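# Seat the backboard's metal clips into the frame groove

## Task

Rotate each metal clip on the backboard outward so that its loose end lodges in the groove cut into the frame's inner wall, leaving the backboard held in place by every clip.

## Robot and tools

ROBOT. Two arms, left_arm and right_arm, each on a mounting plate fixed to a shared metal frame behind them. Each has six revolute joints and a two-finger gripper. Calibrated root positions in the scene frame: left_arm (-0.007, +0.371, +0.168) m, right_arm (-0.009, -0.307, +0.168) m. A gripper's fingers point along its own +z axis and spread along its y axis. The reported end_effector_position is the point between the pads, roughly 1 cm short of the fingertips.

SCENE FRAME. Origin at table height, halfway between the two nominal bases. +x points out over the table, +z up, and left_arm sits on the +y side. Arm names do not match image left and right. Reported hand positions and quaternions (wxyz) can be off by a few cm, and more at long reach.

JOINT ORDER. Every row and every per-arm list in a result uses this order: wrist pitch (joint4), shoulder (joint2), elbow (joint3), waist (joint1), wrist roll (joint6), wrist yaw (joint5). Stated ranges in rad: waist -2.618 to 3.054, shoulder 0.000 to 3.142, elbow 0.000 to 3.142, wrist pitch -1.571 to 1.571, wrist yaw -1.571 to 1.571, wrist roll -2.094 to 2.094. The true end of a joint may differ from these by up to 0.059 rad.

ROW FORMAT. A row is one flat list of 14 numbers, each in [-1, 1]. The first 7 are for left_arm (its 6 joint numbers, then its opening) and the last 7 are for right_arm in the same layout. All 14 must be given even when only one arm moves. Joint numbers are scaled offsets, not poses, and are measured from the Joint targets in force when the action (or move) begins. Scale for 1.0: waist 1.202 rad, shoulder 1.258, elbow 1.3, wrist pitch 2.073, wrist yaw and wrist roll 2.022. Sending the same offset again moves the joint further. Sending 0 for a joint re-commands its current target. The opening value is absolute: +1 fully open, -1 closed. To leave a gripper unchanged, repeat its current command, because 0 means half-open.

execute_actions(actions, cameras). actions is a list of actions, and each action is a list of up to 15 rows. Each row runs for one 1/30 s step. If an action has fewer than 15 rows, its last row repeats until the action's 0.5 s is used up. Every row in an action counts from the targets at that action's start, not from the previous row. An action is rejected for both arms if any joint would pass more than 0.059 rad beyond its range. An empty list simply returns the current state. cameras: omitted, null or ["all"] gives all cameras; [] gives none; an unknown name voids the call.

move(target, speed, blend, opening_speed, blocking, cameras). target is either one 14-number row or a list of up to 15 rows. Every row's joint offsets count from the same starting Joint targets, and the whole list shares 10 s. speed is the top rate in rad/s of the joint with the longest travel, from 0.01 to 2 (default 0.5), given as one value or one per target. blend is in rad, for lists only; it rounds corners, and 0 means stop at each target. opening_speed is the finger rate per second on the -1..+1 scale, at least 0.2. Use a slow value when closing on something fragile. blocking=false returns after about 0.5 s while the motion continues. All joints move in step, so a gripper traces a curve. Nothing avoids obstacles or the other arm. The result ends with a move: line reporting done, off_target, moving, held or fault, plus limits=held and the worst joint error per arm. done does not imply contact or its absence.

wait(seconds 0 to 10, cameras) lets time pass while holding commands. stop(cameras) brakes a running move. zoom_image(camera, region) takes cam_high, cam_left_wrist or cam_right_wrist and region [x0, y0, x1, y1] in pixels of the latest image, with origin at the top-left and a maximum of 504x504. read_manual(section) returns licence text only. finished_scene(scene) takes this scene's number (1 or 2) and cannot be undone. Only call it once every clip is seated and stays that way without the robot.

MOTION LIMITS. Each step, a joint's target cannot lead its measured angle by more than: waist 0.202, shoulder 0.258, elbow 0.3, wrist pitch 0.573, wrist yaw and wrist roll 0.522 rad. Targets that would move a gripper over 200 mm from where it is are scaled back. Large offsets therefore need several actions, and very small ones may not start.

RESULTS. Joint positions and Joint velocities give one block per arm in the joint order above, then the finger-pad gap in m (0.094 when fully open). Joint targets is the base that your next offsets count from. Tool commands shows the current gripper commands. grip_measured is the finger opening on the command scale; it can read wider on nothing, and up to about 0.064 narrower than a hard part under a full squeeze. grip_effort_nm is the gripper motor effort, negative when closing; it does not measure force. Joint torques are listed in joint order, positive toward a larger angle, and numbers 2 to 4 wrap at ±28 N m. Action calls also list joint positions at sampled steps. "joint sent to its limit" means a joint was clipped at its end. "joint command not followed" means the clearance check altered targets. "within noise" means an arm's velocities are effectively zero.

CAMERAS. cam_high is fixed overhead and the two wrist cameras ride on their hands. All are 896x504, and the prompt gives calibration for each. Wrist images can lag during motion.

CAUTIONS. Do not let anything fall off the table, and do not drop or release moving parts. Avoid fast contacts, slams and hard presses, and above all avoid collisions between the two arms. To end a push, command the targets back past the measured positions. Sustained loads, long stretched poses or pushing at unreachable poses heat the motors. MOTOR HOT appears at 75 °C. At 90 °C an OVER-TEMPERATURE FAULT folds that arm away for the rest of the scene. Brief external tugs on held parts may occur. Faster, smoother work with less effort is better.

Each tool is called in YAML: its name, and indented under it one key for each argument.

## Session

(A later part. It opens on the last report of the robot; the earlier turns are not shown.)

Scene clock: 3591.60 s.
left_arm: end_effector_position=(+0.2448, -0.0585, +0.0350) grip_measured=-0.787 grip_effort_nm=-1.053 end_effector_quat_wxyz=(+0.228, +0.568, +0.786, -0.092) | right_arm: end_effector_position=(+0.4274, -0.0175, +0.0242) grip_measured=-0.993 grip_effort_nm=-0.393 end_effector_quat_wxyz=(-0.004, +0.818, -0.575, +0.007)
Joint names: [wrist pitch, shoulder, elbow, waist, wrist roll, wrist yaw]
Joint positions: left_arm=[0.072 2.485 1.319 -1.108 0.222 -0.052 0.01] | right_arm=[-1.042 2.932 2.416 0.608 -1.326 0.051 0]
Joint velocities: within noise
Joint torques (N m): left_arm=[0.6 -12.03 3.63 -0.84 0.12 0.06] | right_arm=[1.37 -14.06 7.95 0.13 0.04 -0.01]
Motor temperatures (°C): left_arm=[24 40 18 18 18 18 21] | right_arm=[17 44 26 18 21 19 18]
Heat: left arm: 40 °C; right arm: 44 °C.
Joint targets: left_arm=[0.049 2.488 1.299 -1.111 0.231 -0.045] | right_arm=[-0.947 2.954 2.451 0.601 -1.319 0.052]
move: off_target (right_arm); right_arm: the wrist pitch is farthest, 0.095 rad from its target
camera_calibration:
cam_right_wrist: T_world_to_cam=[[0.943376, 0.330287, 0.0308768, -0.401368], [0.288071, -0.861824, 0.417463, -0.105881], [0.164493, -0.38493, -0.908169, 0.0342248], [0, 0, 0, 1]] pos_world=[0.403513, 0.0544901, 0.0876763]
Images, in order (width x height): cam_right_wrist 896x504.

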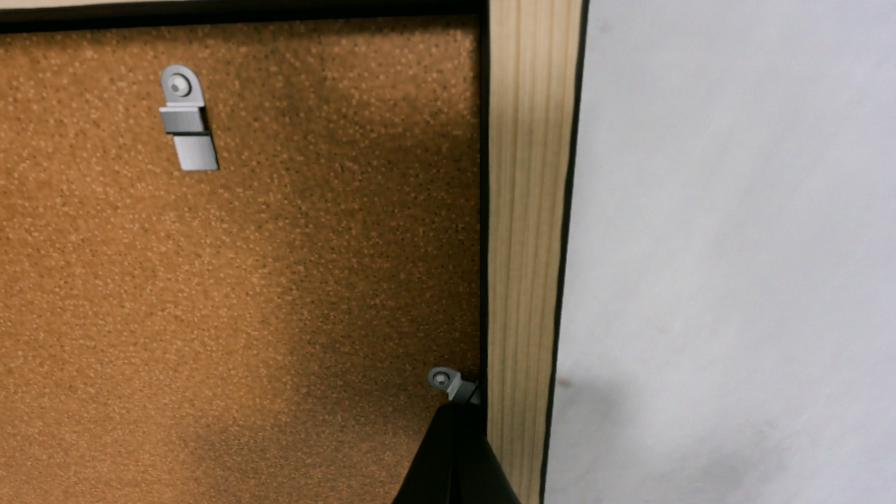

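move:
  target:
    - [0,0,0,0,0,0,-0.85,-0.0545,-0.1312,-0.11,0,0,0,-1]
    - [0,0,0,0,0,0,-0.85,-0.0545,-0.1312,-0.11,0.0399,0.7938,0,-0.5]
  speed: [0.15,0.6]
  cameras: ["cam_right_wrist","cam_left_wrist"]

Scene clock: 3625.60 s.
left_arm: end_effector_position=(+0.2448, -0.0585, +0.0350) grip_measured=-0.787 grip_effort_nm=-1.053 end_effector_quat_wxyz=(+0.228, +0.568, +0.786, -0.092) | right_arm: end_effector_position=(+0.4116, -0.0095, +0.0504) grip_measured=-0.502 grip_effort_nm=0.071 end_effector_quat_wxyz=(+0.005, -0.171, +0.985, -0.004)
Joint names: [wrist pitch, shoulder, elbow, waist, wrist roll, wrist yaw]
Joint positions: left_arm=[0.072 2.485 1.319 -1.108 0.222 -0.052 0.01] | right_arm=[-1.052 2.834 2.32 0.64 0.279 0.051 0.023]
Joint velocities: within noise
Joint torques (N m): left_arm=[0.58 -11.88 3.66 -0.68 0.13 0.07] | right_arm=[0.3 -20.16 4.53 1.57 0.05 0.01]
Motor temperatures (°C): left_arm=[24 40 18 18 18 18 21] | right_arm=[19 45 25 18 21 19 18]
Heat: left arm: 40 °C; right arm: 45 °C.
Joint targets: left_arm=[0.049 2.488 1.299 -1.111 0.231 -0.045] | right_arm=[-1.060 2.789 2.308 0.649 0.286 0.052]
move: off_target (right_arm); target 2's new numbers were sent with right_arm's shoulder 0.045 rad from that target; right_arm: the shoulder is farthest, 0.045 rad from its target
camera_calibration:
cam_left_wrist: T_world_to_cam=[[-0.931762, -0.331988, -0.146978, 0.218961], [-0.327949, 0.943284, -0.0516313, 0.176025], [0.155783, 0.0000932849, -0.987791, 0.0805678], [0, 0, 0, 1]] pos_world=[0.249196, -0.093357, 0.120855]
cam_right_wrist: T_world_to_cam=[[0.328805, -0.94408, 0.0244848, -0.14874], [-0.867264, -0.291586, 0.403523, 0.376336], [-0.373819, -0.153915, -0.914642, 0.28781], [0, 0, 0, 1]] pos_world=[0.482878, 0.0136096, 0.115024]
Images, in order (width x height): cam_left_wrist 896x504, cam_right_wrist 896x504.

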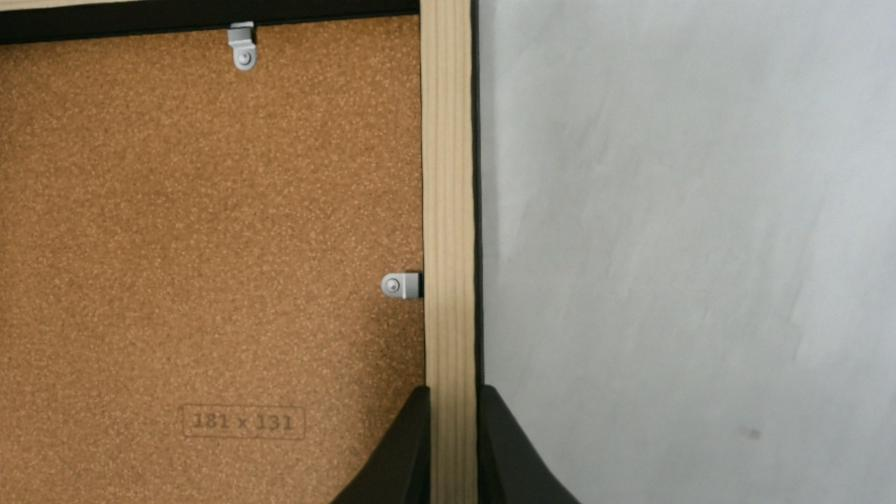

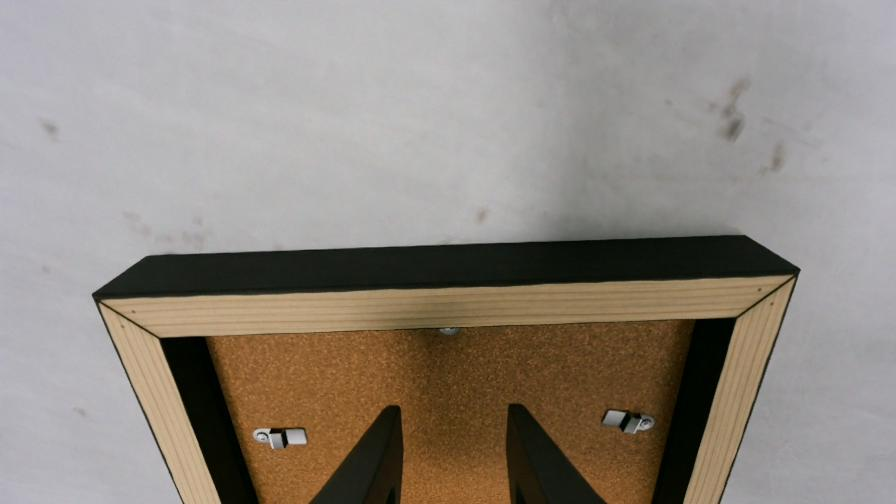

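move:
  target: [0,0,0,0,0,0,-0.85,0.0299,0.0938,0.0077,0.0033,0,0,-0.5]
  speed: 0.1
  cameras: ["cam_right_wrist"]

Scene clock: 3635.20 s.
left_arm: end_effector_position=(+0.2448, -0.0585, +0.0350) grip_measured=-0.787 grip_effort_nm=-1.053 end_effector_quat_wxyz=(+0.228, +0.568, +0.786, -0.092) | right_arm: end_effector_position=(+0.4080, -0.0086, +0.0243) grip_measured=-0.502 grip_effort_nm=0.061 end_effector_quat_wxyz=(+0.001, -0.172, +0.985, -0.006)
Joint names: [wrist pitch, shoulder, elbow, waist, wrist roll, wrist yaw]
Joint positions: left_arm=[0.072 2.485 1.319 -1.108 0.222 -0.052 0.01] | right_arm=[-1.009 2.887 2.32 0.643 0.28 0.051 0.023]
Joint velocities: within noise
Joint torques (N m): left_arm=[0.57 -12.07 3.56 -0.72 0.11 0.04] | right_arm=[0.47 -14.06 5.16 1.68 0.03 0]
Motor temperatures (°C): left_arm=[24 40 18 18 18 18 21] | right_arm=[18 44 25 18 21 19 18]
Heat: left arm: 40 °C; right arm: 44 °C.
Joint targets: left_arm=[0.049 2.488 1.299 -1.111 0.231 -0.045] | right_arm=[-0.998 2.907 2.319 0.653 0.286 0.052]
move: done
camera_calibration:
cam_right_wrist: T_world_to_cam=[[0.331518, -0.943058, 0.0271492, -0.147251], [-0.863385, -0.291657, 0.411707, 0.38225], [-0.380346, -0.159928, -0.910912, 0.265227], [0, 0, 0, 1]] pos_world=[0.479723, 0.0150369, 0.0882213]
Images, in order (width x height): cam_right_wrist 896x504.

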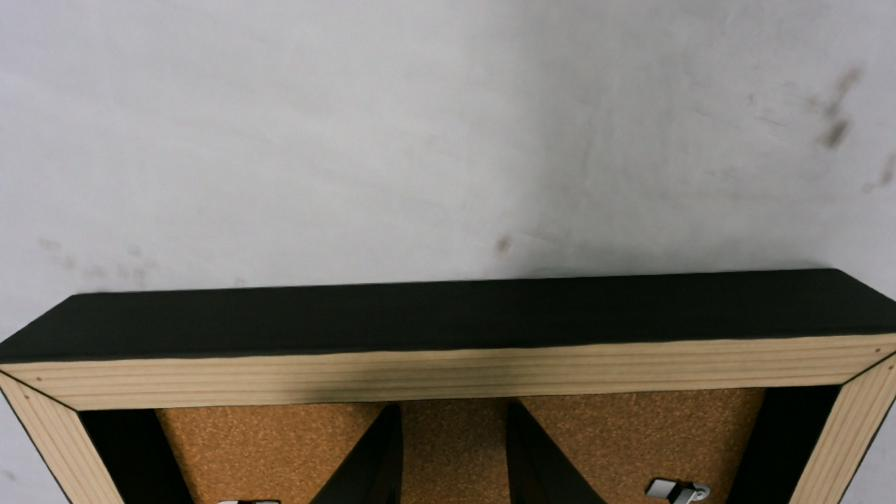

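move:
  target:
    - [0,0,0,0,0,0,-0.85,-0.0125,0.018,0.055,-0.0191,0,0,-0.5]
    - [0,0,0,0,0,0,-0.85,-0.0225,0.033,0.088,-0.0191,0,0,-0.5]
  speed: 0.06
  cameras: ["cam_right_wrist"]

Scene clock: 3646.77 s.
left_arm: end_effector_position=(+0.2448, -0.0585, +0.0350) grip_measured=-0.787 grip_effort_nm=-1.062 end_effector_quat_wxyz=(+0.228, +0.568, +0.786, -0.092) | right_arm: end_effector_position=(+0.4157, -0.0065, +0.0246) grip_measured=-0.502 grip_effort_nm=0.061 end_effector_quat_wxyz=(+0.004, -0.170, +0.986, -0.004)
Joint names: [wrist pitch, shoulder, elbow, waist, wrist roll, wrist yaw]
Joint positions: left_arm=[0.072 2.485 1.319 -1.108 0.222 -0.052 0.01] | right_arm=[-1.046 2.926 2.403 0.638 0.28 0.051 0.023]
Joint velocities: within noise
Joint torques (N m): left_arm=[0.6 -12.03 3.67 -0.7 0.1 0.07] | right_arm=[0.36 -14.04 7.53 0.01 0.03 0.02]
Motor temperatures (°C): left_arm=[24 40 18 18 18 18 21] | right_arm=[18 43 25 18 21 19 18]
Heat: left arm: 40 °C; right arm: 43 °C.
Joint targets: left_arm=[0.049 2.488 1.299 -1.111 0.231 -0.045] | right_arm=[-1.045 2.949 2.433 0.630 0.286 0.052]
move: done
camera_calibration:
cam_right_wrist: T_world_to_cam=[[0.32608, -0.945005, 0.0252551, -0.145546], [-0.867217, -0.288391, 0.405913, 0.391047], [-0.376306, -0.154262, -0.913563, 0.26721], [0, 0, 0, 1]] pos_world=[0.487135, 0.0164527, 0.0890574]
Images, in order (width x height): cam_right_wrist 896x504.

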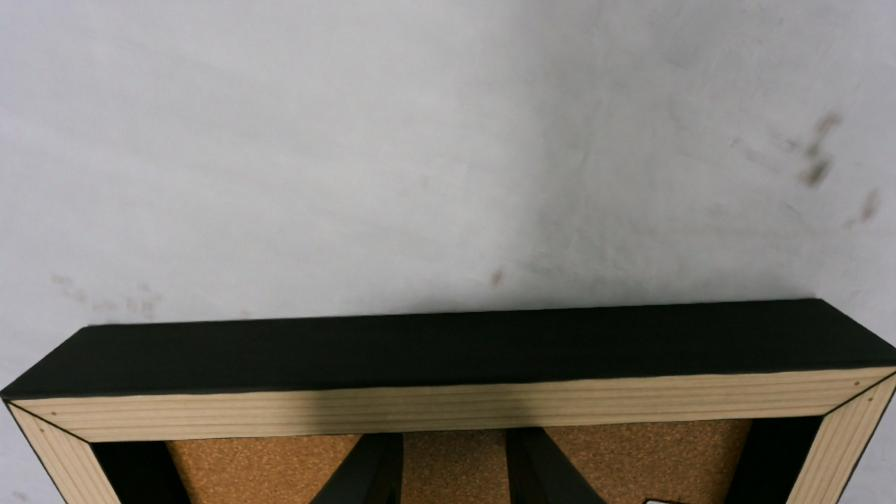

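zoom_image:
  camera: "cam_right_wrist"
  region: [340, 380, 580, 504]

Scaled by 2.100.

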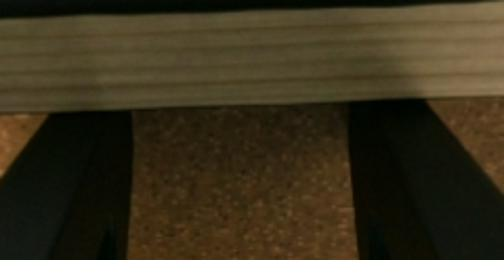

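move:
  target: [0,0,0,0,0,0,-0.85,-0.002,0.006,0.006,0,0,0,-0.5]
  speed: 0.06
  cameras: []

move:
  target: [0,0,0,0,0,0,-0.85,0,0,0,0,0,0,-0.93]
  opening_speed: 0.3
  cameras: ["cam_right_wrist"]

Scene clock: 3671.30 s.
left_arm: end_effector_position=(+0.2448, -0.0585, +0.0350) grip_measured=-0.787 grip_effort_nm=-1.053 end_effector_quat_wxyz=(+0.228, +0.568, +0.786, -0.092) | right_arm: end_effector_position=(+0.4155, -0.0066, +0.0244) grip_measured=-0.502 grip_effort_nm=0.066 end_effector_quat_wxyz=(+0.002, -0.170, +0.986, -0.005)
Joint names: [wrist pitch, shoulder, elbow, waist, wrist roll, wrist yaw]
Joint positions: left_arm=[0.072 2.485 1.319 -1.108 0.222 -0.052 0.01] | right_arm=[-1.053 2.931 2.412 0.638 0.28 0.051 0.023]
Joint velocities: within noise
Joint torques (N m): left_arm=[0.58 -12.01 3.63 -0.54 0.1 0.08] | right_arm=[0.4 -13.79 7.43 0.03 0.01 0]
Motor temperatures (°C): left_arm=[24 40 18 18 18 18 21] | right_arm=[18 44 26 18 21 19 18]
Heat: left arm: 40 °C; right arm: 44 °C.
Joint targets: left_arm=[0.049 2.488 1.299 -1.111 0.231 -0.045] | right_arm=[-1.049 2.956 2.441 0.630 0.286 0.052]
move: done
No camera images: "cameras" was empty.

Scene clock: 3672.93 s.
left_arm: end_effector_position=(+0.2448, -0.0585, +0.0350) grip_measured=-0.787 grip_effort_nm=-1.057 end_effector_quat_wxyz=(+0.228, +0.568, +0.786, -0.092) | right_arm: end_effector_position=(+0.4160, -0.0077, +0.0248) grip_measured=-0.926 grip_effort_nm=-0.271 end_effector_quat_wxyz=(+0.001, -0.168, +0.986, -0.005)
Joint names: [wrist pitch, shoulder, elbow, waist, wrist roll, wrist yaw]
Joint positions: left_arm=[0.072 2.485 1.319 -1.108 0.222 -0.052 0.01] | right_arm=[-1.057 2.931 2.415 0.635 0.28 0.051 0.003]
Joint velocities: within noise
Joint torques (N m): left_arm=[0.61 -12.04 3.69 -0.68 0.12 0.03] | right_arm=[0.44 -13.85 7.28 0.27 0.02 0]
Motor temperatures (°C): left_arm=[24 40 18 18 18 18 21] | right_arm=[18 44 26 18 21 19 18]
Heat: left arm: 40 °C; right arm: 44 °C.
Joint targets: left_arm=[0.049 2.488 1.299 -1.111 0.231 -0.045] | right_arm=[-1.049 2.956 2.441 0.630 0.286 0.052]
move: done
camera_calibration:
cam_right_wrist: T_world_to_cam=[[0.323828, -0.945742, 0.02658, -0.145915], [-0.866382, -0.285132, 0.409979, 0.390532], [-0.380155, -0.155791, -0.911708, 0.268838], [0, 0, 0, 1]] pos_world=[0.487801, 0.0152376, 0.0888707]
Images, in order (width x height): cam_right_wrist 896x504.

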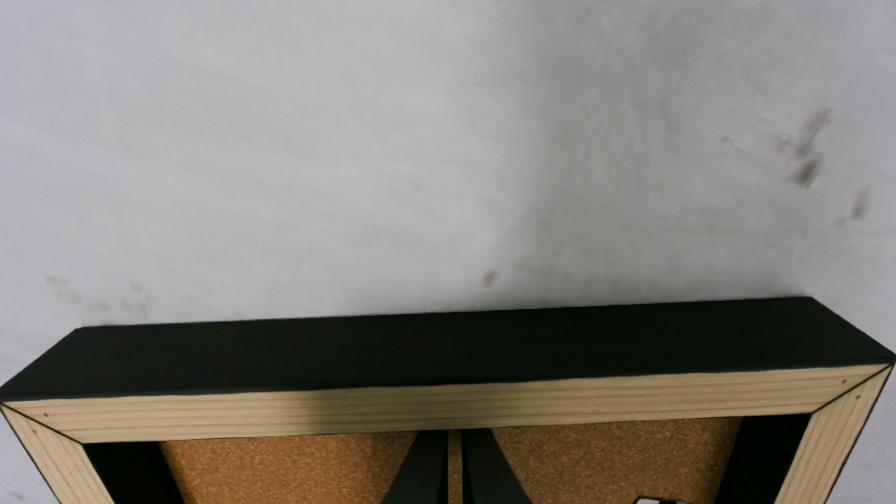

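move:
  target: [0,0,0,0,0,0,-0.85,0,0,0,0,0,0,-0.96]
  opening_speed: 0.3
  cameras: []

Scene clock: 3678.33 s.
left_arm: end_effector_position=(+0.2448, -0.0585, +0.0350) grip_measured=-0.787 grip_effort_nm=-1.053 end_effector_quat_wxyz=(+0.228, +0.568, +0.786, -0.092) | right_arm: end_effector_position=(+0.4160, -0.0077, +0.0248) grip_measured=-0.954 grip_effort_nm=-0.379 end_effector_quat_wxyz=(+0.001, -0.168, +0.986, -0.005)
Joint names: [wrist pitch, shoulder, elbow, waist, wrist roll, wrist yaw]
Joint positions: left_arm=[0.072 2.485 1.319 -1.108 0.222 -0.052 0.01] | right_arm=[-1.057 2.931 2.415 0.635 0.281 0.05 0.002]
Joint velocities: within noise
Joint torques (N m): left_arm=[0.64 -11.97 3.64 -0.68 0.07 0.09] | right_arm=[0.44 -13.83 7.23 0.25 0.03 0.02]
Motor temperatures (°C): left_arm=[24 40 18 18 18 18 21] | right_arm=[18 43 26 18 21 19 18]
Heat: left arm: 40 °C; right arm: 43 °C.
Joint targets: left_arm=[0.049 2.488 1.299 -1.111 0.231 -0.045] | right_arm=[-1.049 2.956 2.441 0.630 0.286 0.052]
move: done
No camera images: "cameras" was empty.

move:
  target:
    - [0,0,0,0,0,0,-0.85,0,0,0,0,0,0,-0.5]
    - [0,0,0,0,0,0,-0.85,0.003,0.0055,0,-0.002,0,0,-0.5]
  opening_speed: 0.5
  speed: 0.05
  cameras: []

Scene clock: 3684.67 s.
left_arm: end_effector_position=(+0.2448, -0.0585, +0.0350) grip_measured=-0.787 grip_effort_nm=-1.057 end_effector_quat_wxyz=(+0.228, +0.568, +0.786, -0.092) | right_arm: end_effector_position=(+0.4168, -0.0107, +0.0245) grip_measured=-0.502 grip_effort_nm=0.076 end_effector_quat_wxyz=(+0.001, -0.166, +0.986, -0.008)
Joint names: [wrist pitch, shoulder, elbow, waist, wrist roll, wrist yaw]
Joint positions: left_arm=[0.072 2.485 1.319 -1.108 0.222 -0.052 0.01] | right_arm=[-1.061 2.932 2.415 0.632 0.281 0.056 0.023]
Joint velocities: within noise
Joint torques (N m): left_arm=[0.61 -12.11 3.7 -0.55 0.09 0.09] | right_arm=[0.53 -13.3 7.27 0.36 0.02 -0.04]
Motor temperatures (°C): left_arm=[24 40 18 18 18 18 21] | right_arm=[18 43 26 18 21 19 18]
Heat: left arm: 40 °C; right arm: 43 °C.
Joint targets: left_arm=[0.049 2.488 1.299 -1.111 0.231 -0.045] | right_arm=[-1.043 2.963 2.441 0.628 0.286 0.052]
move: done
No camera images: "cameras" was empty.

move:
  target: [0,0,0,0,0,0,-0.85,-0.0753,-0.1948,-0.047,0,0,0,-0.5]
  speed: 0.2
  cameras: ["cam_right_wrist"]

Scene clock: 3696.17 s.
left_arm: end_effector_position=(+0.2448, -0.0585, +0.0350) grip_measured=-0.787 grip_effort_nm=-1.057 end_effector_quat_wxyz=(+0.228, +0.568, +0.786, -0.092) | right_arm: end_effector_position=(+0.4178, -0.0139, +0.1038) grip_measured=-0.502 grip_effort_nm=0.066 end_effector_quat_wxyz=(+0.009, -0.166, +0.986, -0.005)
Joint names: [wrist pitch, shoulder, elbow, waist, wrist roll, wrist yaw]
Joint positions: left_arm=[0.072 2.485 1.319 -1.108 0.222 -0.052 0.01] | right_arm=[-1.19 2.762 2.392 0.632 0.281 0.056 0.023]
Joint velocities: within noise
Joint torques (N m): left_arm=[0.59 -12.03 3.54 -0.65 0.11 0.08] | right_arm=[0.3 -20.01 4.64 0.36 0.02 -0.05]
Motor temperatures (°C): left_arm=[24 41 18 18 18 18 21] | right_arm=[18 44 26 18 21 19 17]
Heat: left arm: 41 °C; right arm: 44 °C.
Joint targets: left_arm=[0.049 2.488 1.299 -1.111 0.231 -0.045] | right_arm=[-1.199 2.718 2.380 0.628 0.286 0.052]
move: off_target (right_arm); right_arm: the shoulder is farthest, 0.044 rad from its target
camera_calibration:
cam_right_wrist: T_world_to_cam=[[0.318907, -0.947381, 0.0277122, -0.15254], [-0.873574, -0.282468, 0.396334, 0.362373], [-0.367652, -0.150602, -0.917688, 0.336106], [0, 0, 0, 1]] pos_world=[0.488776, 0.00846375, 0.169047]
Images, in order (width x height): cam_right_wrist 896x504.

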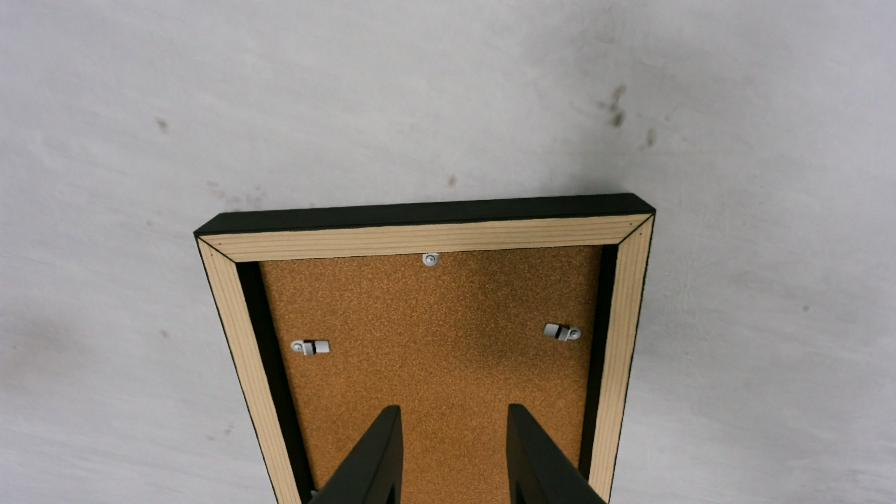

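zoom_image:
  camera: "cam_right_wrist"
  region: [380, 220, 480, 300]

Scaled by 5.040.

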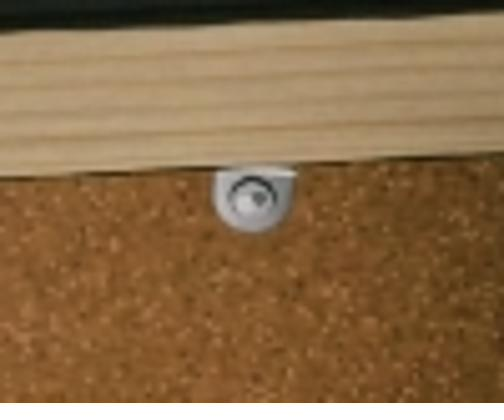

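move:
  target: [0,0,0,0,0,0,-0.85,0.0863,-0.198,-0.3315,-0.0474,-0.811,0,-1]
  speed: 0.8
  cameras: ["cam_right_wrist"]

Scene clock: 3708.40 s.
left_arm: end_effector_position=(+0.2448, -0.0585, +0.0350) grip_measured=-0.787 grip_effort_nm=-1.048 end_effector_quat_wxyz=(+0.228, +0.568, +0.786, -0.092) | right_arm: end_effector_position=(+0.3933, -0.0630, +0.1143) grip_measured=-0.993 grip_effort_nm=-0.398 end_effector_quat_wxyz=(+0.009, +0.815, -0.579, +0.005)
Joint names: [wrist pitch, shoulder, elbow, waist, wrist roll, wrist yaw]
Joint positions: left_arm=[0.072 2.485 1.319 -1.108 0.222 -0.052 0.01] | right_arm=[-1.027 2.515 1.961 0.577 -1.346 0.056 0]
Joint velocities: within noise
Joint torques (N m): left_arm=[0.63 -12.04 3.63 -0.69 0.09 0.06] | right_arm=[0.42 -18.81 4.42 0.06 -0.12 -0.04]
Motor temperatures (°C): left_arm=[24 41 18 18 18 18 21] | right_arm=[17 44 25 18 21 19 17]
Heat: left arm: 41 °C; right arm: 44 °C.
Joint targets: left_arm=[0.049 2.488 1.299 -1.111 0.231 -0.045] | right_arm=[-1.020 2.469 1.949 0.571 -1.354 0.052]
move: off_target (right_arm); right_arm: the shoulder is farthest, 0.046 rad from its target
camera_calibration:
cam_right_wrist: T_world_to_cam=[[0.946644, 0.322195, 0.00744297, -0.356086], [0.288193, -0.856627, 0.427942, -0.173734], [0.144257, -0.402964, -0.903775, 0.110453], [0, 0, 0, 1]] pos_world=[0.371222, 0.0104122, 0.176823]
Images, in order (width x height): cam_right_wrist 896x504.

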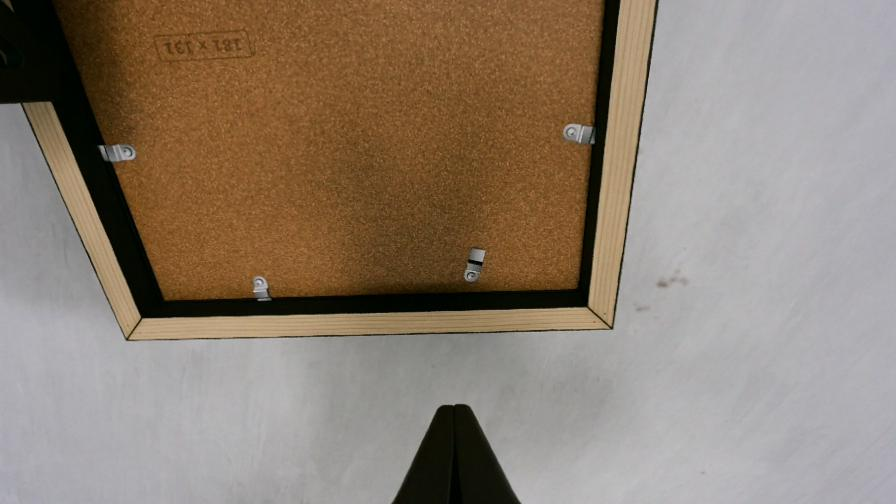

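zoom_image:
  camera: "cam_right_wrist"
  region: [530, 90, 650, 180]

zoom_image:
  camera: "cam_right_wrist"
  region: [430, 220, 520, 300]

Scaled by 4.200.

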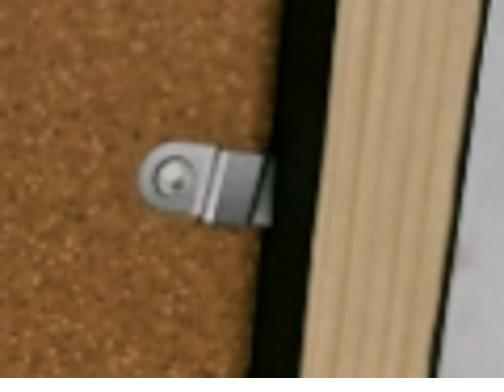

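Scaled by 5.600.

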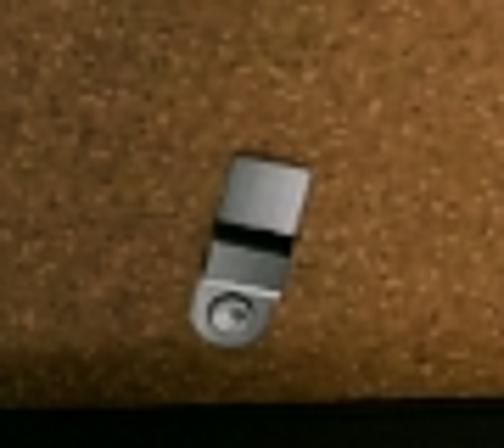

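move:
  target: [0,0,0,0,0,0,-0.85,0.042,0.2122,0.1285,-0.0191,0.77,0,-1]
  speed: 0.7
  cameras: ["cam_right_wrist"]

Scene clock: 3735.00 s.
left_arm: end_effector_position=(+0.2448, -0.0585, +0.0350) grip_measured=-0.787 grip_effort_nm=-1.053 end_effector_quat_wxyz=(+0.228, +0.568, +0.786, -0.092) | right_arm: end_effector_position=(+0.4144, -0.0596, +0.0474) grip_measured=-0.993 grip_effort_nm=-0.398 end_effector_quat_wxyz=(-0.003, -0.171, +0.985, -0.010)
Joint names: [wrist pitch, shoulder, elbow, waist, wrist roll, wrist yaw]
Joint positions: left_arm=[0.072 2.485 1.319 -1.108 0.222 -0.052 0.01] | right_arm=[-0.944 2.72 2.084 0.555 0.195 0.056 0]
Joint velocities: within noise
Joint torques (N m): left_arm=[0.58 -11.99 3.66 -0.73 0.14 0.08] | right_arm=[0.45 -13.81 7.5 0.05 0.03 -0.06]
Motor temperatures (°C): left_arm=[24 41 18 18 18 18 21] | right_arm=[17 42 25 18 21 19 18]
Heat: left arm: 41 °C; right arm: 42 °C.
Joint targets: left_arm=[0.049 2.488 1.299 -1.111 0.231 -0.045] | right_arm=[-0.933 2.736 2.116 0.548 0.203 0.052]
move: done
camera_calibration:
cam_right_wrist: T_world_to_cam=[[0.328755, -0.943798, 0.0341432, -0.197366], [-0.861901, -0.285056, 0.419369, 0.362689], [-0.386067, -0.167298, -0.907173, 0.282322], [0, 0, 0, 1]] pos_world=[0.486482, -0.035655, 0.110754]
Images, in order (width x height): cam_right_wrist 896x504.

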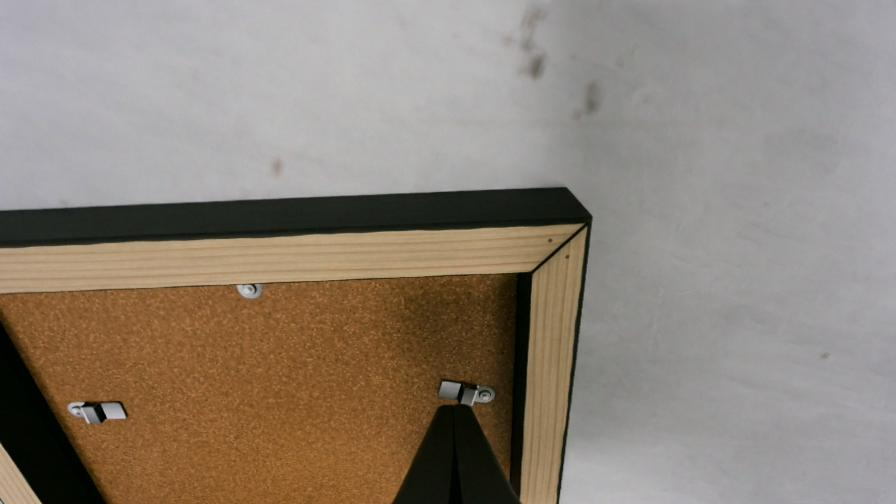

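move:
  target: [0,0,0,0,0,0,-0.85,0.0101,0.0652,0.0469,0.015,0,0,-1]
  speed: 0.12
  cameras: ["cam_right_wrist"]

Scene clock: 3751.67 s.
left_arm: end_effector_position=(+0.2448, -0.0585, +0.0350) grip_measured=-0.787 grip_effort_nm=-1.062 end_effector_quat_wxyz=(+0.228, +0.568, +0.786, -0.092) | right_arm: end_effector_position=(+0.4207, -0.0548, +0.0245) grip_measured=-0.993 grip_effort_nm=-0.398 end_effector_quat_wxyz=(+0.000, -0.170, +0.985, -0.008)
Joint names: [wrist pitch, shoulder, elbow, waist, wrist roll, wrist yaw]
Joint positions: left_arm=[0.072 2.485 1.319 -1.108 0.222 -0.052 0.01] | right_arm=[-0.922 2.8 2.148 0.555 0.197 0.056 0]
Joint velocities: within noise
Joint torques (N m): left_arm=[0.62 -12.07 3.66 -0.7 0.12 0.06] | right_arm=[0.46 -13.89 7.21 1.74 0.04 -0.05]
Motor temperatures (°C): left_arm=[24 41 18 18 18 18 21] | right_arm=[17 42 26 18 21 19 18]
Heat: left arm: 41 °C; right arm: 42 °C.
Joint targets: left_arm=[0.049 2.488 1.299 -1.111 0.231 -0.045] | right_arm=[-0.912 2.818 2.177 0.566 0.203 0.052]
move: done
camera_calibration:
cam_right_wrist: T_world_to_cam=[[0.327218, -0.944381, 0.0327629, -0.193437], [-0.864767, -0.285296, 0.413262, 0.380515], [-0.380929, -0.163559, -0.910023, 0.262932], [0, 0, 0, 1]] pos_world=[0.492512, -0.031114, 0.0883596]
Images, in order (width x height): cam_right_wrist 896x504.

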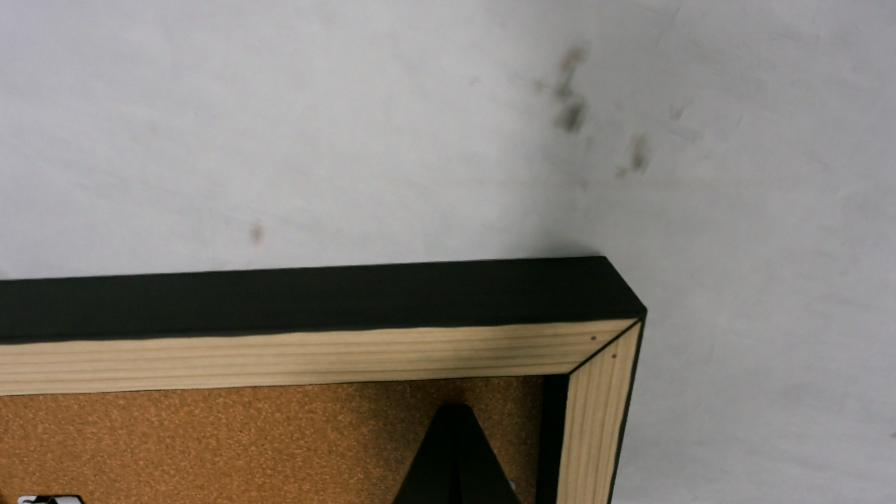

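move:
  target: [0,0,0,0,0,0,-0.85,0.0222,-0.1033,-0.14,0.005,0,0,-1]
  speed: 0.08
  cameras: ["cam_right_wrist"]

Scene clock: 3777.10 s.
left_arm: end_effector_position=(+0.2448, -0.0585, +0.0350) grip_measured=-0.787 grip_effort_nm=-1.057 end_effector_quat_wxyz=(+0.228, +0.568, +0.786, -0.092) | right_arm: end_effector_position=(+0.4023, -0.0617, +0.0240) grip_measured=-0.993 grip_effort_nm=-0.403 end_effector_quat_wxyz=(-0.009, -0.174, +0.985, -0.012)
Joint names: [wrist pitch, shoulder, elbow, waist, wrist roll, wrist yaw]
Joint positions: left_arm=[0.072 2.485 1.319 -1.108 0.222 -0.052 0.01] | right_arm=[-0.867 2.733 2.007 0.562 0.197 0.056 0]
Joint velocities: within noise
Joint torques (N m): left_arm=[0.6 -12.15 3.64 -0.58 0.14 0.06] | right_arm=[0.34 -19.38 4.12 1.55 0.03 -0.04]
Motor temperatures (°C): left_arm=[24 41 18 18 18 18 21] | right_arm=[17 42 26 18 21 19 18]
Heat: left arm: 41 °C; right arm: 42 °C.
Joint targets: left_arm=[0.049 2.488 1.299 -1.111 0.231 -0.045] | right_arm=[-0.866 2.688 1.995 0.572 0.203 0.052]
move: off_target (right_arm); right_arm: the shoulder is farthest, 0.045 rad from its target
camera_calibration:
cam_right_wrist: T_world_to_cam=[[0.335348, -0.941382, 0.0366188, -0.197116], [-0.855543, -0.288035, 0.430211, 0.358486], [-0.394446, -0.175599, -0.901985, 0.258793], [0, 0, 0, 1]] pos_world=[0.474882, -0.0368616, 0.086421]
Images, in order (width x height): cam_right_wrist 896x504.

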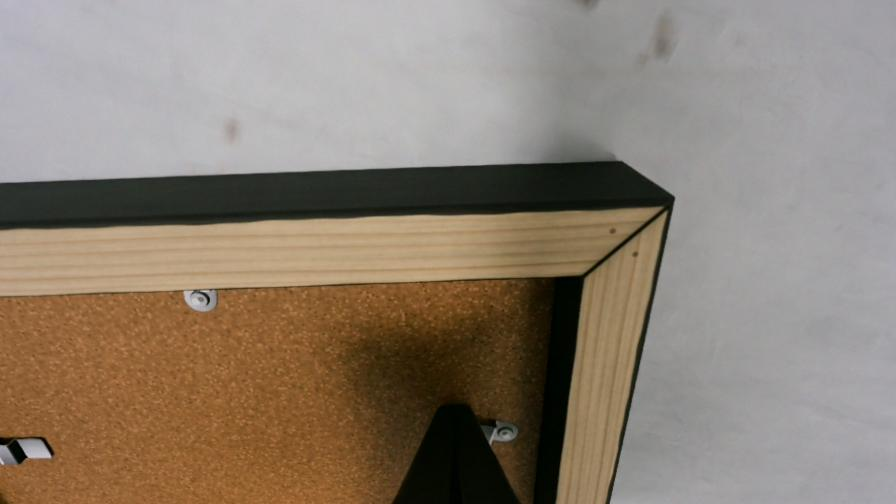

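zoom_image:
  camera: "cam_right_wrist"
  region: [440, 390, 560, 480]

Scaled by 4.200.

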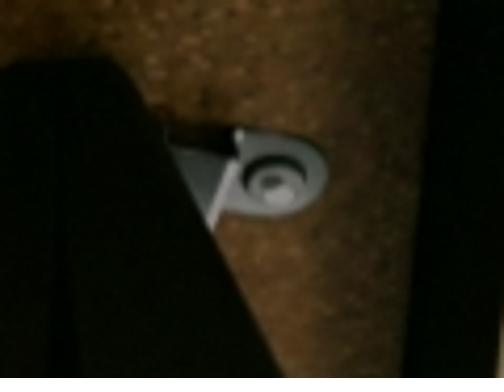

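move:
  target: [0,0,0,0,0,0,-0.85,-0.022,-0.045,0,0,0,0,-1]
  speed: 0.15
  cameras: ["cam_right_wrist"]

Scene clock: 3791.83 s.
left_arm: end_effector_position=(+0.2448, -0.0585, +0.0350) grip_measured=-0.787 grip_effort_nm=-1.057 end_effector_quat_wxyz=(+0.228, +0.568, +0.786, -0.092) | right_arm: end_effector_position=(+0.4084, -0.0594, +0.0527) grip_measured=-0.993 grip_effort_nm=-0.403 end_effector_quat_wxyz=(+0.003, -0.173, +0.985, -0.007)
Joint names: [wrist pitch, shoulder, elbow, waist, wrist roll, wrist yaw]
Joint positions: left_arm=[0.072 2.485 1.319 -1.108 0.222 -0.052 0.01] | right_arm=[-0.903 2.672 2.007 0.562 0.197 0.056 0]
Joint velocities: within noise
Joint torques (N m): left_arm=[0.61 -12.08 3.73 -0.7 0.1 0.04] | right_arm=[0.29 -18.85 4.26 1.59 0.03 -0.04]
Motor temperatures (°C): left_arm=[24 41 18 18 18 18 21] | right_arm=[17 43 25 18 21 19 18]
Heat: left arm: 41 °C; right arm: 43 °C.
Joint targets: left_arm=[0.049 2.488 1.299 -1.111 0.231 -0.045] | right_arm=[-0.911 2.631 1.995 0.572 0.203 0.052]
move: off_target (right_arm); right_arm: the shoulder is farthest, 0.040 rad from its target
camera_calibration:
cam_right_wrist: T_world_to_cam=[[0.33362, -0.942186, 0.0313697, -0.197054], [-0.865124, -0.292774, 0.40724, 0.356891], [-0.374511, -0.163002, -0.912782, 0.280634], [0, 0, 0, 1]] pos_world=[0.479597, -0.035429, 0.116999]
Images, in order (width x height): cam_right_wrist 896x504.

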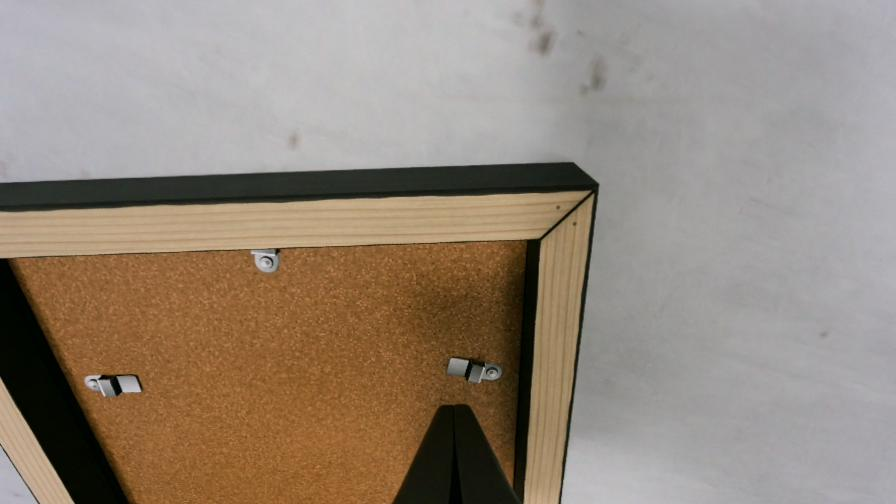

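move:
  target:
    - [0,0,0,0,0,0,-0.85,0.0516,-0.0326,-0.1008,0.001,0,0,-1]
    - [0,0,0,0,0,0,-0.85,0.07,0.0477,-0.1008,0.001,0,0,-1]
  speed: 0.12
  cameras: ["cam_right_wrist"]

Scene clock: 3830.00 s.
left_arm: end_effector_position=(+0.2448, -0.0585, +0.0350) grip_measured=-0.787 grip_effort_nm=-1.057 end_effector_quat_wxyz=(+0.228, +0.568, +0.786, -0.092) | right_arm: end_effector_position=(+0.3913, -0.0670, +0.0228) grip_measured=-0.993 grip_effort_nm=-0.398 end_effector_quat_wxyz=(-0.002, -0.174, +0.985, -0.009)
Joint names: [wrist pitch, shoulder, elbow, waist, wrist roll, wrist yaw]
Joint positions: left_arm=[0.072 2.485 1.319 -1.108 0.222 -0.052 0.01] | right_arm=[-0.779 2.672 1.874 0.564 0.197 0.055 0]
Joint velocities: within noise
Joint torques (N m): left_arm=[0.57 -12.05 3.56 -0.72 0.08 0.07] | right_arm=[0.47 -12.83 4.15 1.47 0.03 -0.03]
Motor temperatures (°C): left_arm=[24 41 18 18 18 18 21] | right_arm=[17 43 24 18 21 19 18]
Heat: left arm: 41 °C; right arm: 43 °C.
Joint targets: left_arm=[0.049 2.488 1.299 -1.111 0.231 -0.045] | right_arm=[-0.766 2.691 1.864 0.573 0.203 0.052]
move: done
camera_calibration:
cam_right_wrist: T_world_to_cam=[[0.33576, -0.94139, 0.0323998, -0.198463], [-0.86058, -0.29259, 0.416886, 0.35006], [-0.382973, -0.167856, -0.908381, 0.248664], [0, 0, 0, 1]] pos_world=[0.463122, -0.0426669, 0.0863762]
Images, in order (width x height): cam_right_wrist 896x504.

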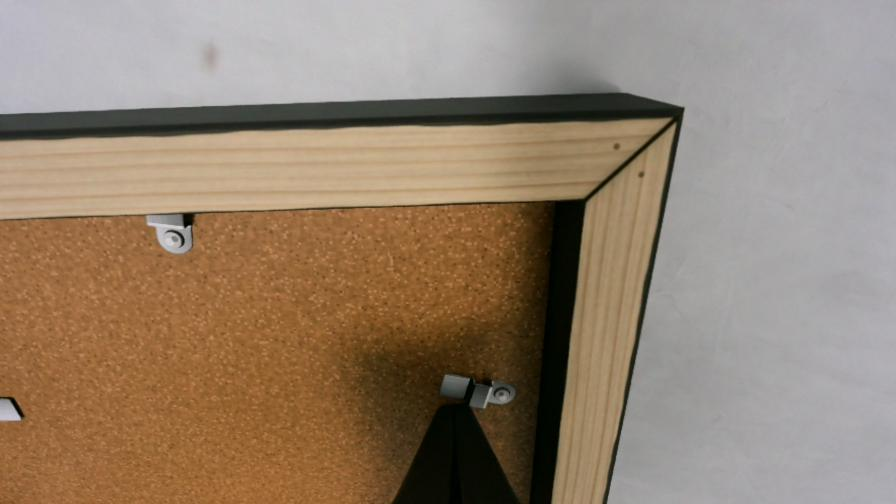

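move:
  target: [0,0,0,0,0,0,-0.85,-0.0212,0.0421,0.1177,-0.016,0,0,-1]
  speed: 0.06
  cameras: ["cam_right_wrist"]

Scene clock: 3844.70 s.
left_arm: end_effector_position=(+0.2448, -0.0585, +0.0350) grip_measured=-0.787 grip_effort_nm=-1.053 end_effector_quat_wxyz=(+0.228, +0.568, +0.786, -0.092) | right_arm: end_effector_position=(+0.4028, -0.0595, +0.0235) grip_measured=-0.993 grip_effort_nm=-0.398 end_effector_quat_wxyz=(-0.002, -0.174, +0.985, -0.007)
Joint names: [wrist pitch, shoulder, elbow, waist, wrist roll, wrist yaw]
Joint positions: left_arm=[0.072 2.485 1.319 -1.108 0.222 -0.052 0.01] | right_arm=[-0.839 2.725 1.986 0.564 0.197 0.052 0]
Joint velocities: within noise
Joint torques (N m): left_arm=[0.62 -12.11 3.6 -0.69 0.14 0.09] | right_arm=[0.65 -13.22 7.21 -0.28 0.03 -0.01]
Motor temperatures (°C): left_arm=[24 42 18 18 18 18 21] | right_arm=[17 41 25 18 21 19 18]
Heat: left arm: 42 °C; right arm: 41 °C.
Joint targets: left_arm=[0.049 2.488 1.299 -1.111 0.231 -0.045] | right_arm=[-0.810 2.744 2.017 0.554 0.203 0.052]
move: done
camera_calibration:
cam_right_wrist: T_world_to_cam=[[0.335755, -0.941481, 0.0297094, -0.195205], [-0.860147, -0.293588, 0.417076, 0.361604], [-0.383947, -0.16559, -0.908386, 0.2554], [0, 0, 0, 1]] pos_world=[0.474634, -0.0353273, 0.0869845]
Images, in order (width x height): cam_right_wrist 896x504.

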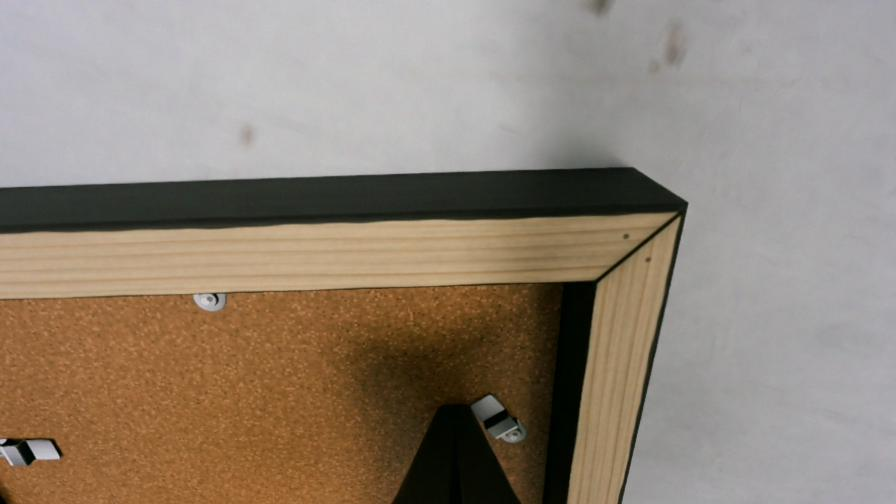

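move:
  target:
    - [0,0,0,0,0,0,-0.85,-0.01,0,0,0.0225,0,0,-1]
    - [0,0,0,0,0,0,-0.85,-0.0391,0.0498,0.1008,0.0225,0,0,-1]
  speed: 0.1
  cameras: ["cam_right_wrist"]

Scene clock: 3863.03 s.
left_arm: end_effector_position=(+0.2448, -0.0585, +0.0350) grip_measured=-0.787 grip_effort_nm=-1.053 end_effector_quat_wxyz=(+0.228, +0.568, +0.786, -0.092) | right_arm: end_effector_position=(+0.4184, -0.0449, +0.0239) grip_measured=-0.993 grip_effort_nm=-0.398 end_effector_quat_wxyz=(+0.011, -0.178, +0.984, -0.002)
Joint names: [wrist pitch, shoulder, elbow, waist, wrist roll, wrist yaw]
Joint positions: left_arm=[0.072 2.485 1.319 -1.108 0.222 -0.052 0.01] | right_arm=[-0.881 2.788 2.119 0.573 0.197 0.052 0]
Joint velocities: within noise
Joint torques (N m): left_arm=[0.6 -12.01 3.62 -0.65 0.14 0.05] | right_arm=[0.31 -13.65 7.24 1.44 0.03 -0.01]
Motor temperatures (°C): left_arm=[24 42 18 18 18 18 21] | right_arm=[17 43 26 18 21 19 18]
Heat: left arm: 42 °C; right arm: 43 °C.
Joint targets: left_arm=[0.049 2.488 1.299 -1.111 0.231 -0.045] | right_arm=[-0.891 2.807 2.148 0.581 0.203 0.052]
move: done
camera_calibration:
cam_right_wrist: T_world_to_cam=[[0.342333, -0.939272, 0.0240198, -0.189182], [-0.867423, -0.306115, 0.392263, 0.382225], [-0.361088, -0.15512, -0.91954, 0.255386], [0, 0, 0, 1]] pos_world=[0.488531, -0.0210728, 0.089449]
Images, in order (width x height): cam_right_wrist 896x504.

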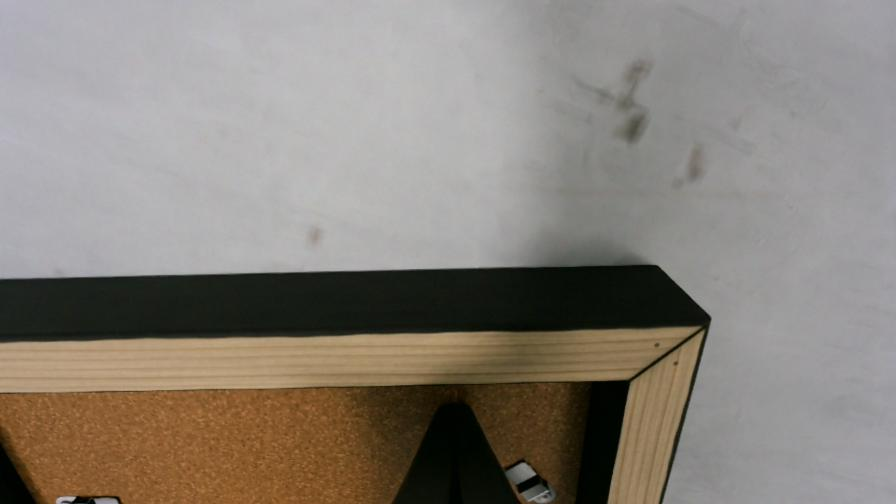

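move:
  target:
    - [0,0,0,0,0,0,-0.85,-0.002,-0.085,-0.0592,0,0,0,-1]
    - [0,0,0,0,0,0,-0.85,-0.002,-0.0143,-0.0592,0,0,0,-1]
  speed: 0.12
  cameras: ["cam_right_wrist"]

Scene clock: 3877.80 s.
left_arm: end_effector_position=(+0.2448, -0.0585, +0.0350) grip_measured=-0.787 grip_effort_nm=-1.057 end_effector_quat_wxyz=(+0.228, +0.568, +0.786, -0.092) | right_arm: end_effector_position=(+0.4094, -0.0505, +0.0236) grip_measured=-0.993 grip_effort_nm=-0.398 end_effector_quat_wxyz=(-0.002, -0.179, +0.984, -0.007)
Joint names: [wrist pitch, shoulder, elbow, waist, wrist roll, wrist yaw]
Joint positions: left_arm=[0.072 2.485 1.319 -1.108 0.222 -0.052 0.01] | right_arm=[-0.89 2.771 2.083 0.573 0.197 0.052 0]
Joint velocities: within noise
Joint torques (N m): left_arm=[0.62 -12.01 3.71 -0.49 0.12 0.07] | right_arm=[0.29 -13.65 4.22 1.51 0.04 -0.01]
Motor temperatures (°C): left_arm=[24 42 18 18 18 18 21] | right_arm=[17 44 25 18 21 19 18]
Heat: left arm: 42 °C; right arm: 44 °C.
Joint targets: left_arm=[0.049 2.488 1.299 -1.111 0.231 -0.045] | right_arm=[-0.895 2.789 2.071 0.581 0.203 0.052]
move: done
camera_calibration:
cam_right_wrist: T_world_to_cam=[[0.344035, -0.938485, 0.0297752, -0.192125], [-0.857381, -0.301059, 0.417445, 0.368388], [-0.382802, -0.169145, -0.908214, 0.258886], [0, 0, 0, 1]] pos_world=[0.481049, -0.02561, 0.0870625]
Images, in order (width x height): cam_right_wrist 896x504.

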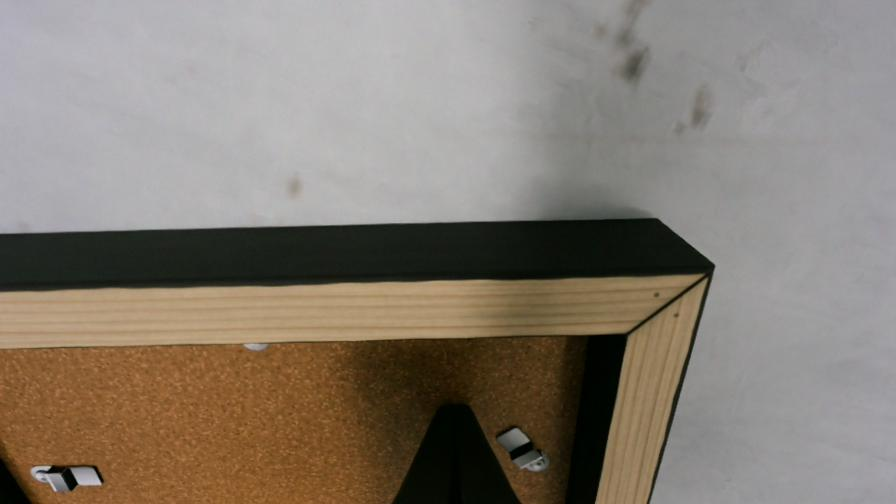

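move:
  target: [0,0,0,0,0,0,-0.85,0,0,0,-0.0375,-0.0232,0,-1]
  speed: 0.06
  cameras: ["cam_right_wrist"]

Scene clock: 3883.73 s.
left_arm: end_effector_position=(+0.2448, -0.0585, +0.0350) grip_measured=-0.787 grip_effort_nm=-1.057 end_effector_quat_wxyz=(+0.228, +0.568, +0.786, -0.092) | right_arm: end_effector_position=(+0.4135, -0.0575, +0.0231) grip_measured=-0.993 grip_effort_nm=-0.403 end_effector_quat_wxyz=(-0.005, -0.184, +0.983, -0.001)
Joint names: [wrist pitch, shoulder, elbow, waist, wrist roll, wrist yaw]
Joint positions: left_arm=[0.072 2.485 1.319 -1.108 0.222 -0.052 0.01] | right_arm=[-0.89 2.771 2.083 0.551 0.165 0.038 0]
Joint velocities: within noise
Joint torques (N m): left_arm=[0.56 -12.07 3.63 -0.69 0.12 0.06] | right_arm=[0.31 -13.64 4.23 -0.72 -0.11 0.11]
Motor temperatures (°C): left_arm=[24 42 18 18 18 18 21] | right_arm=[17 44 25 18 21 19 18]
Heat: left arm: 42 °C; right arm: 44 °C.
Joint targets: left_arm=[0.049 2.488 1.299 -1.111 0.231 -0.045] | right_arm=[-0.895 2.789 2.071 0.536 0.156 0.052]
move: done
camera_calibration:
cam_right_wrist: T_world_to_cam=[[0.353756, -0.935203, 0.0158438, -0.203652], [-0.850751, -0.314679, 0.42095, 0.366356], [-0.388689, -0.162393, -0.906945, 0.261656], [0, 0, 0, 1]] pos_world=[0.485424, -0.0326804, 0.0863169]
Images, in order (width x height): cam_right_wrist 896x504.

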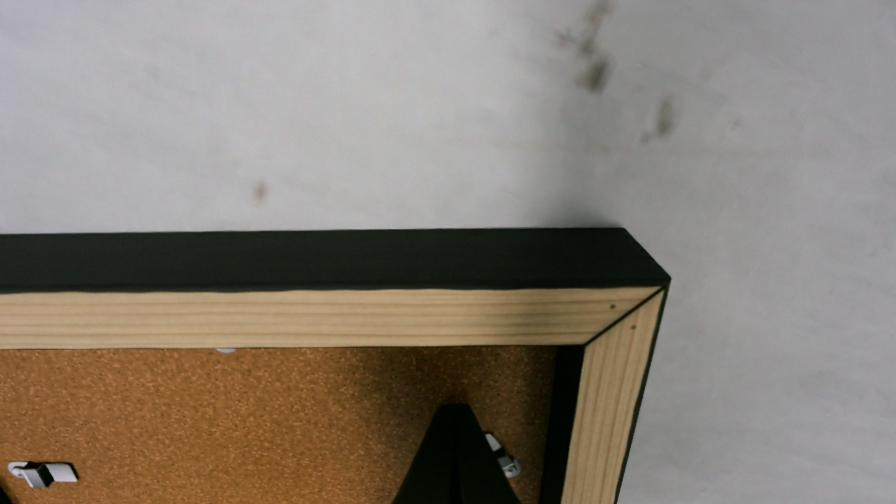

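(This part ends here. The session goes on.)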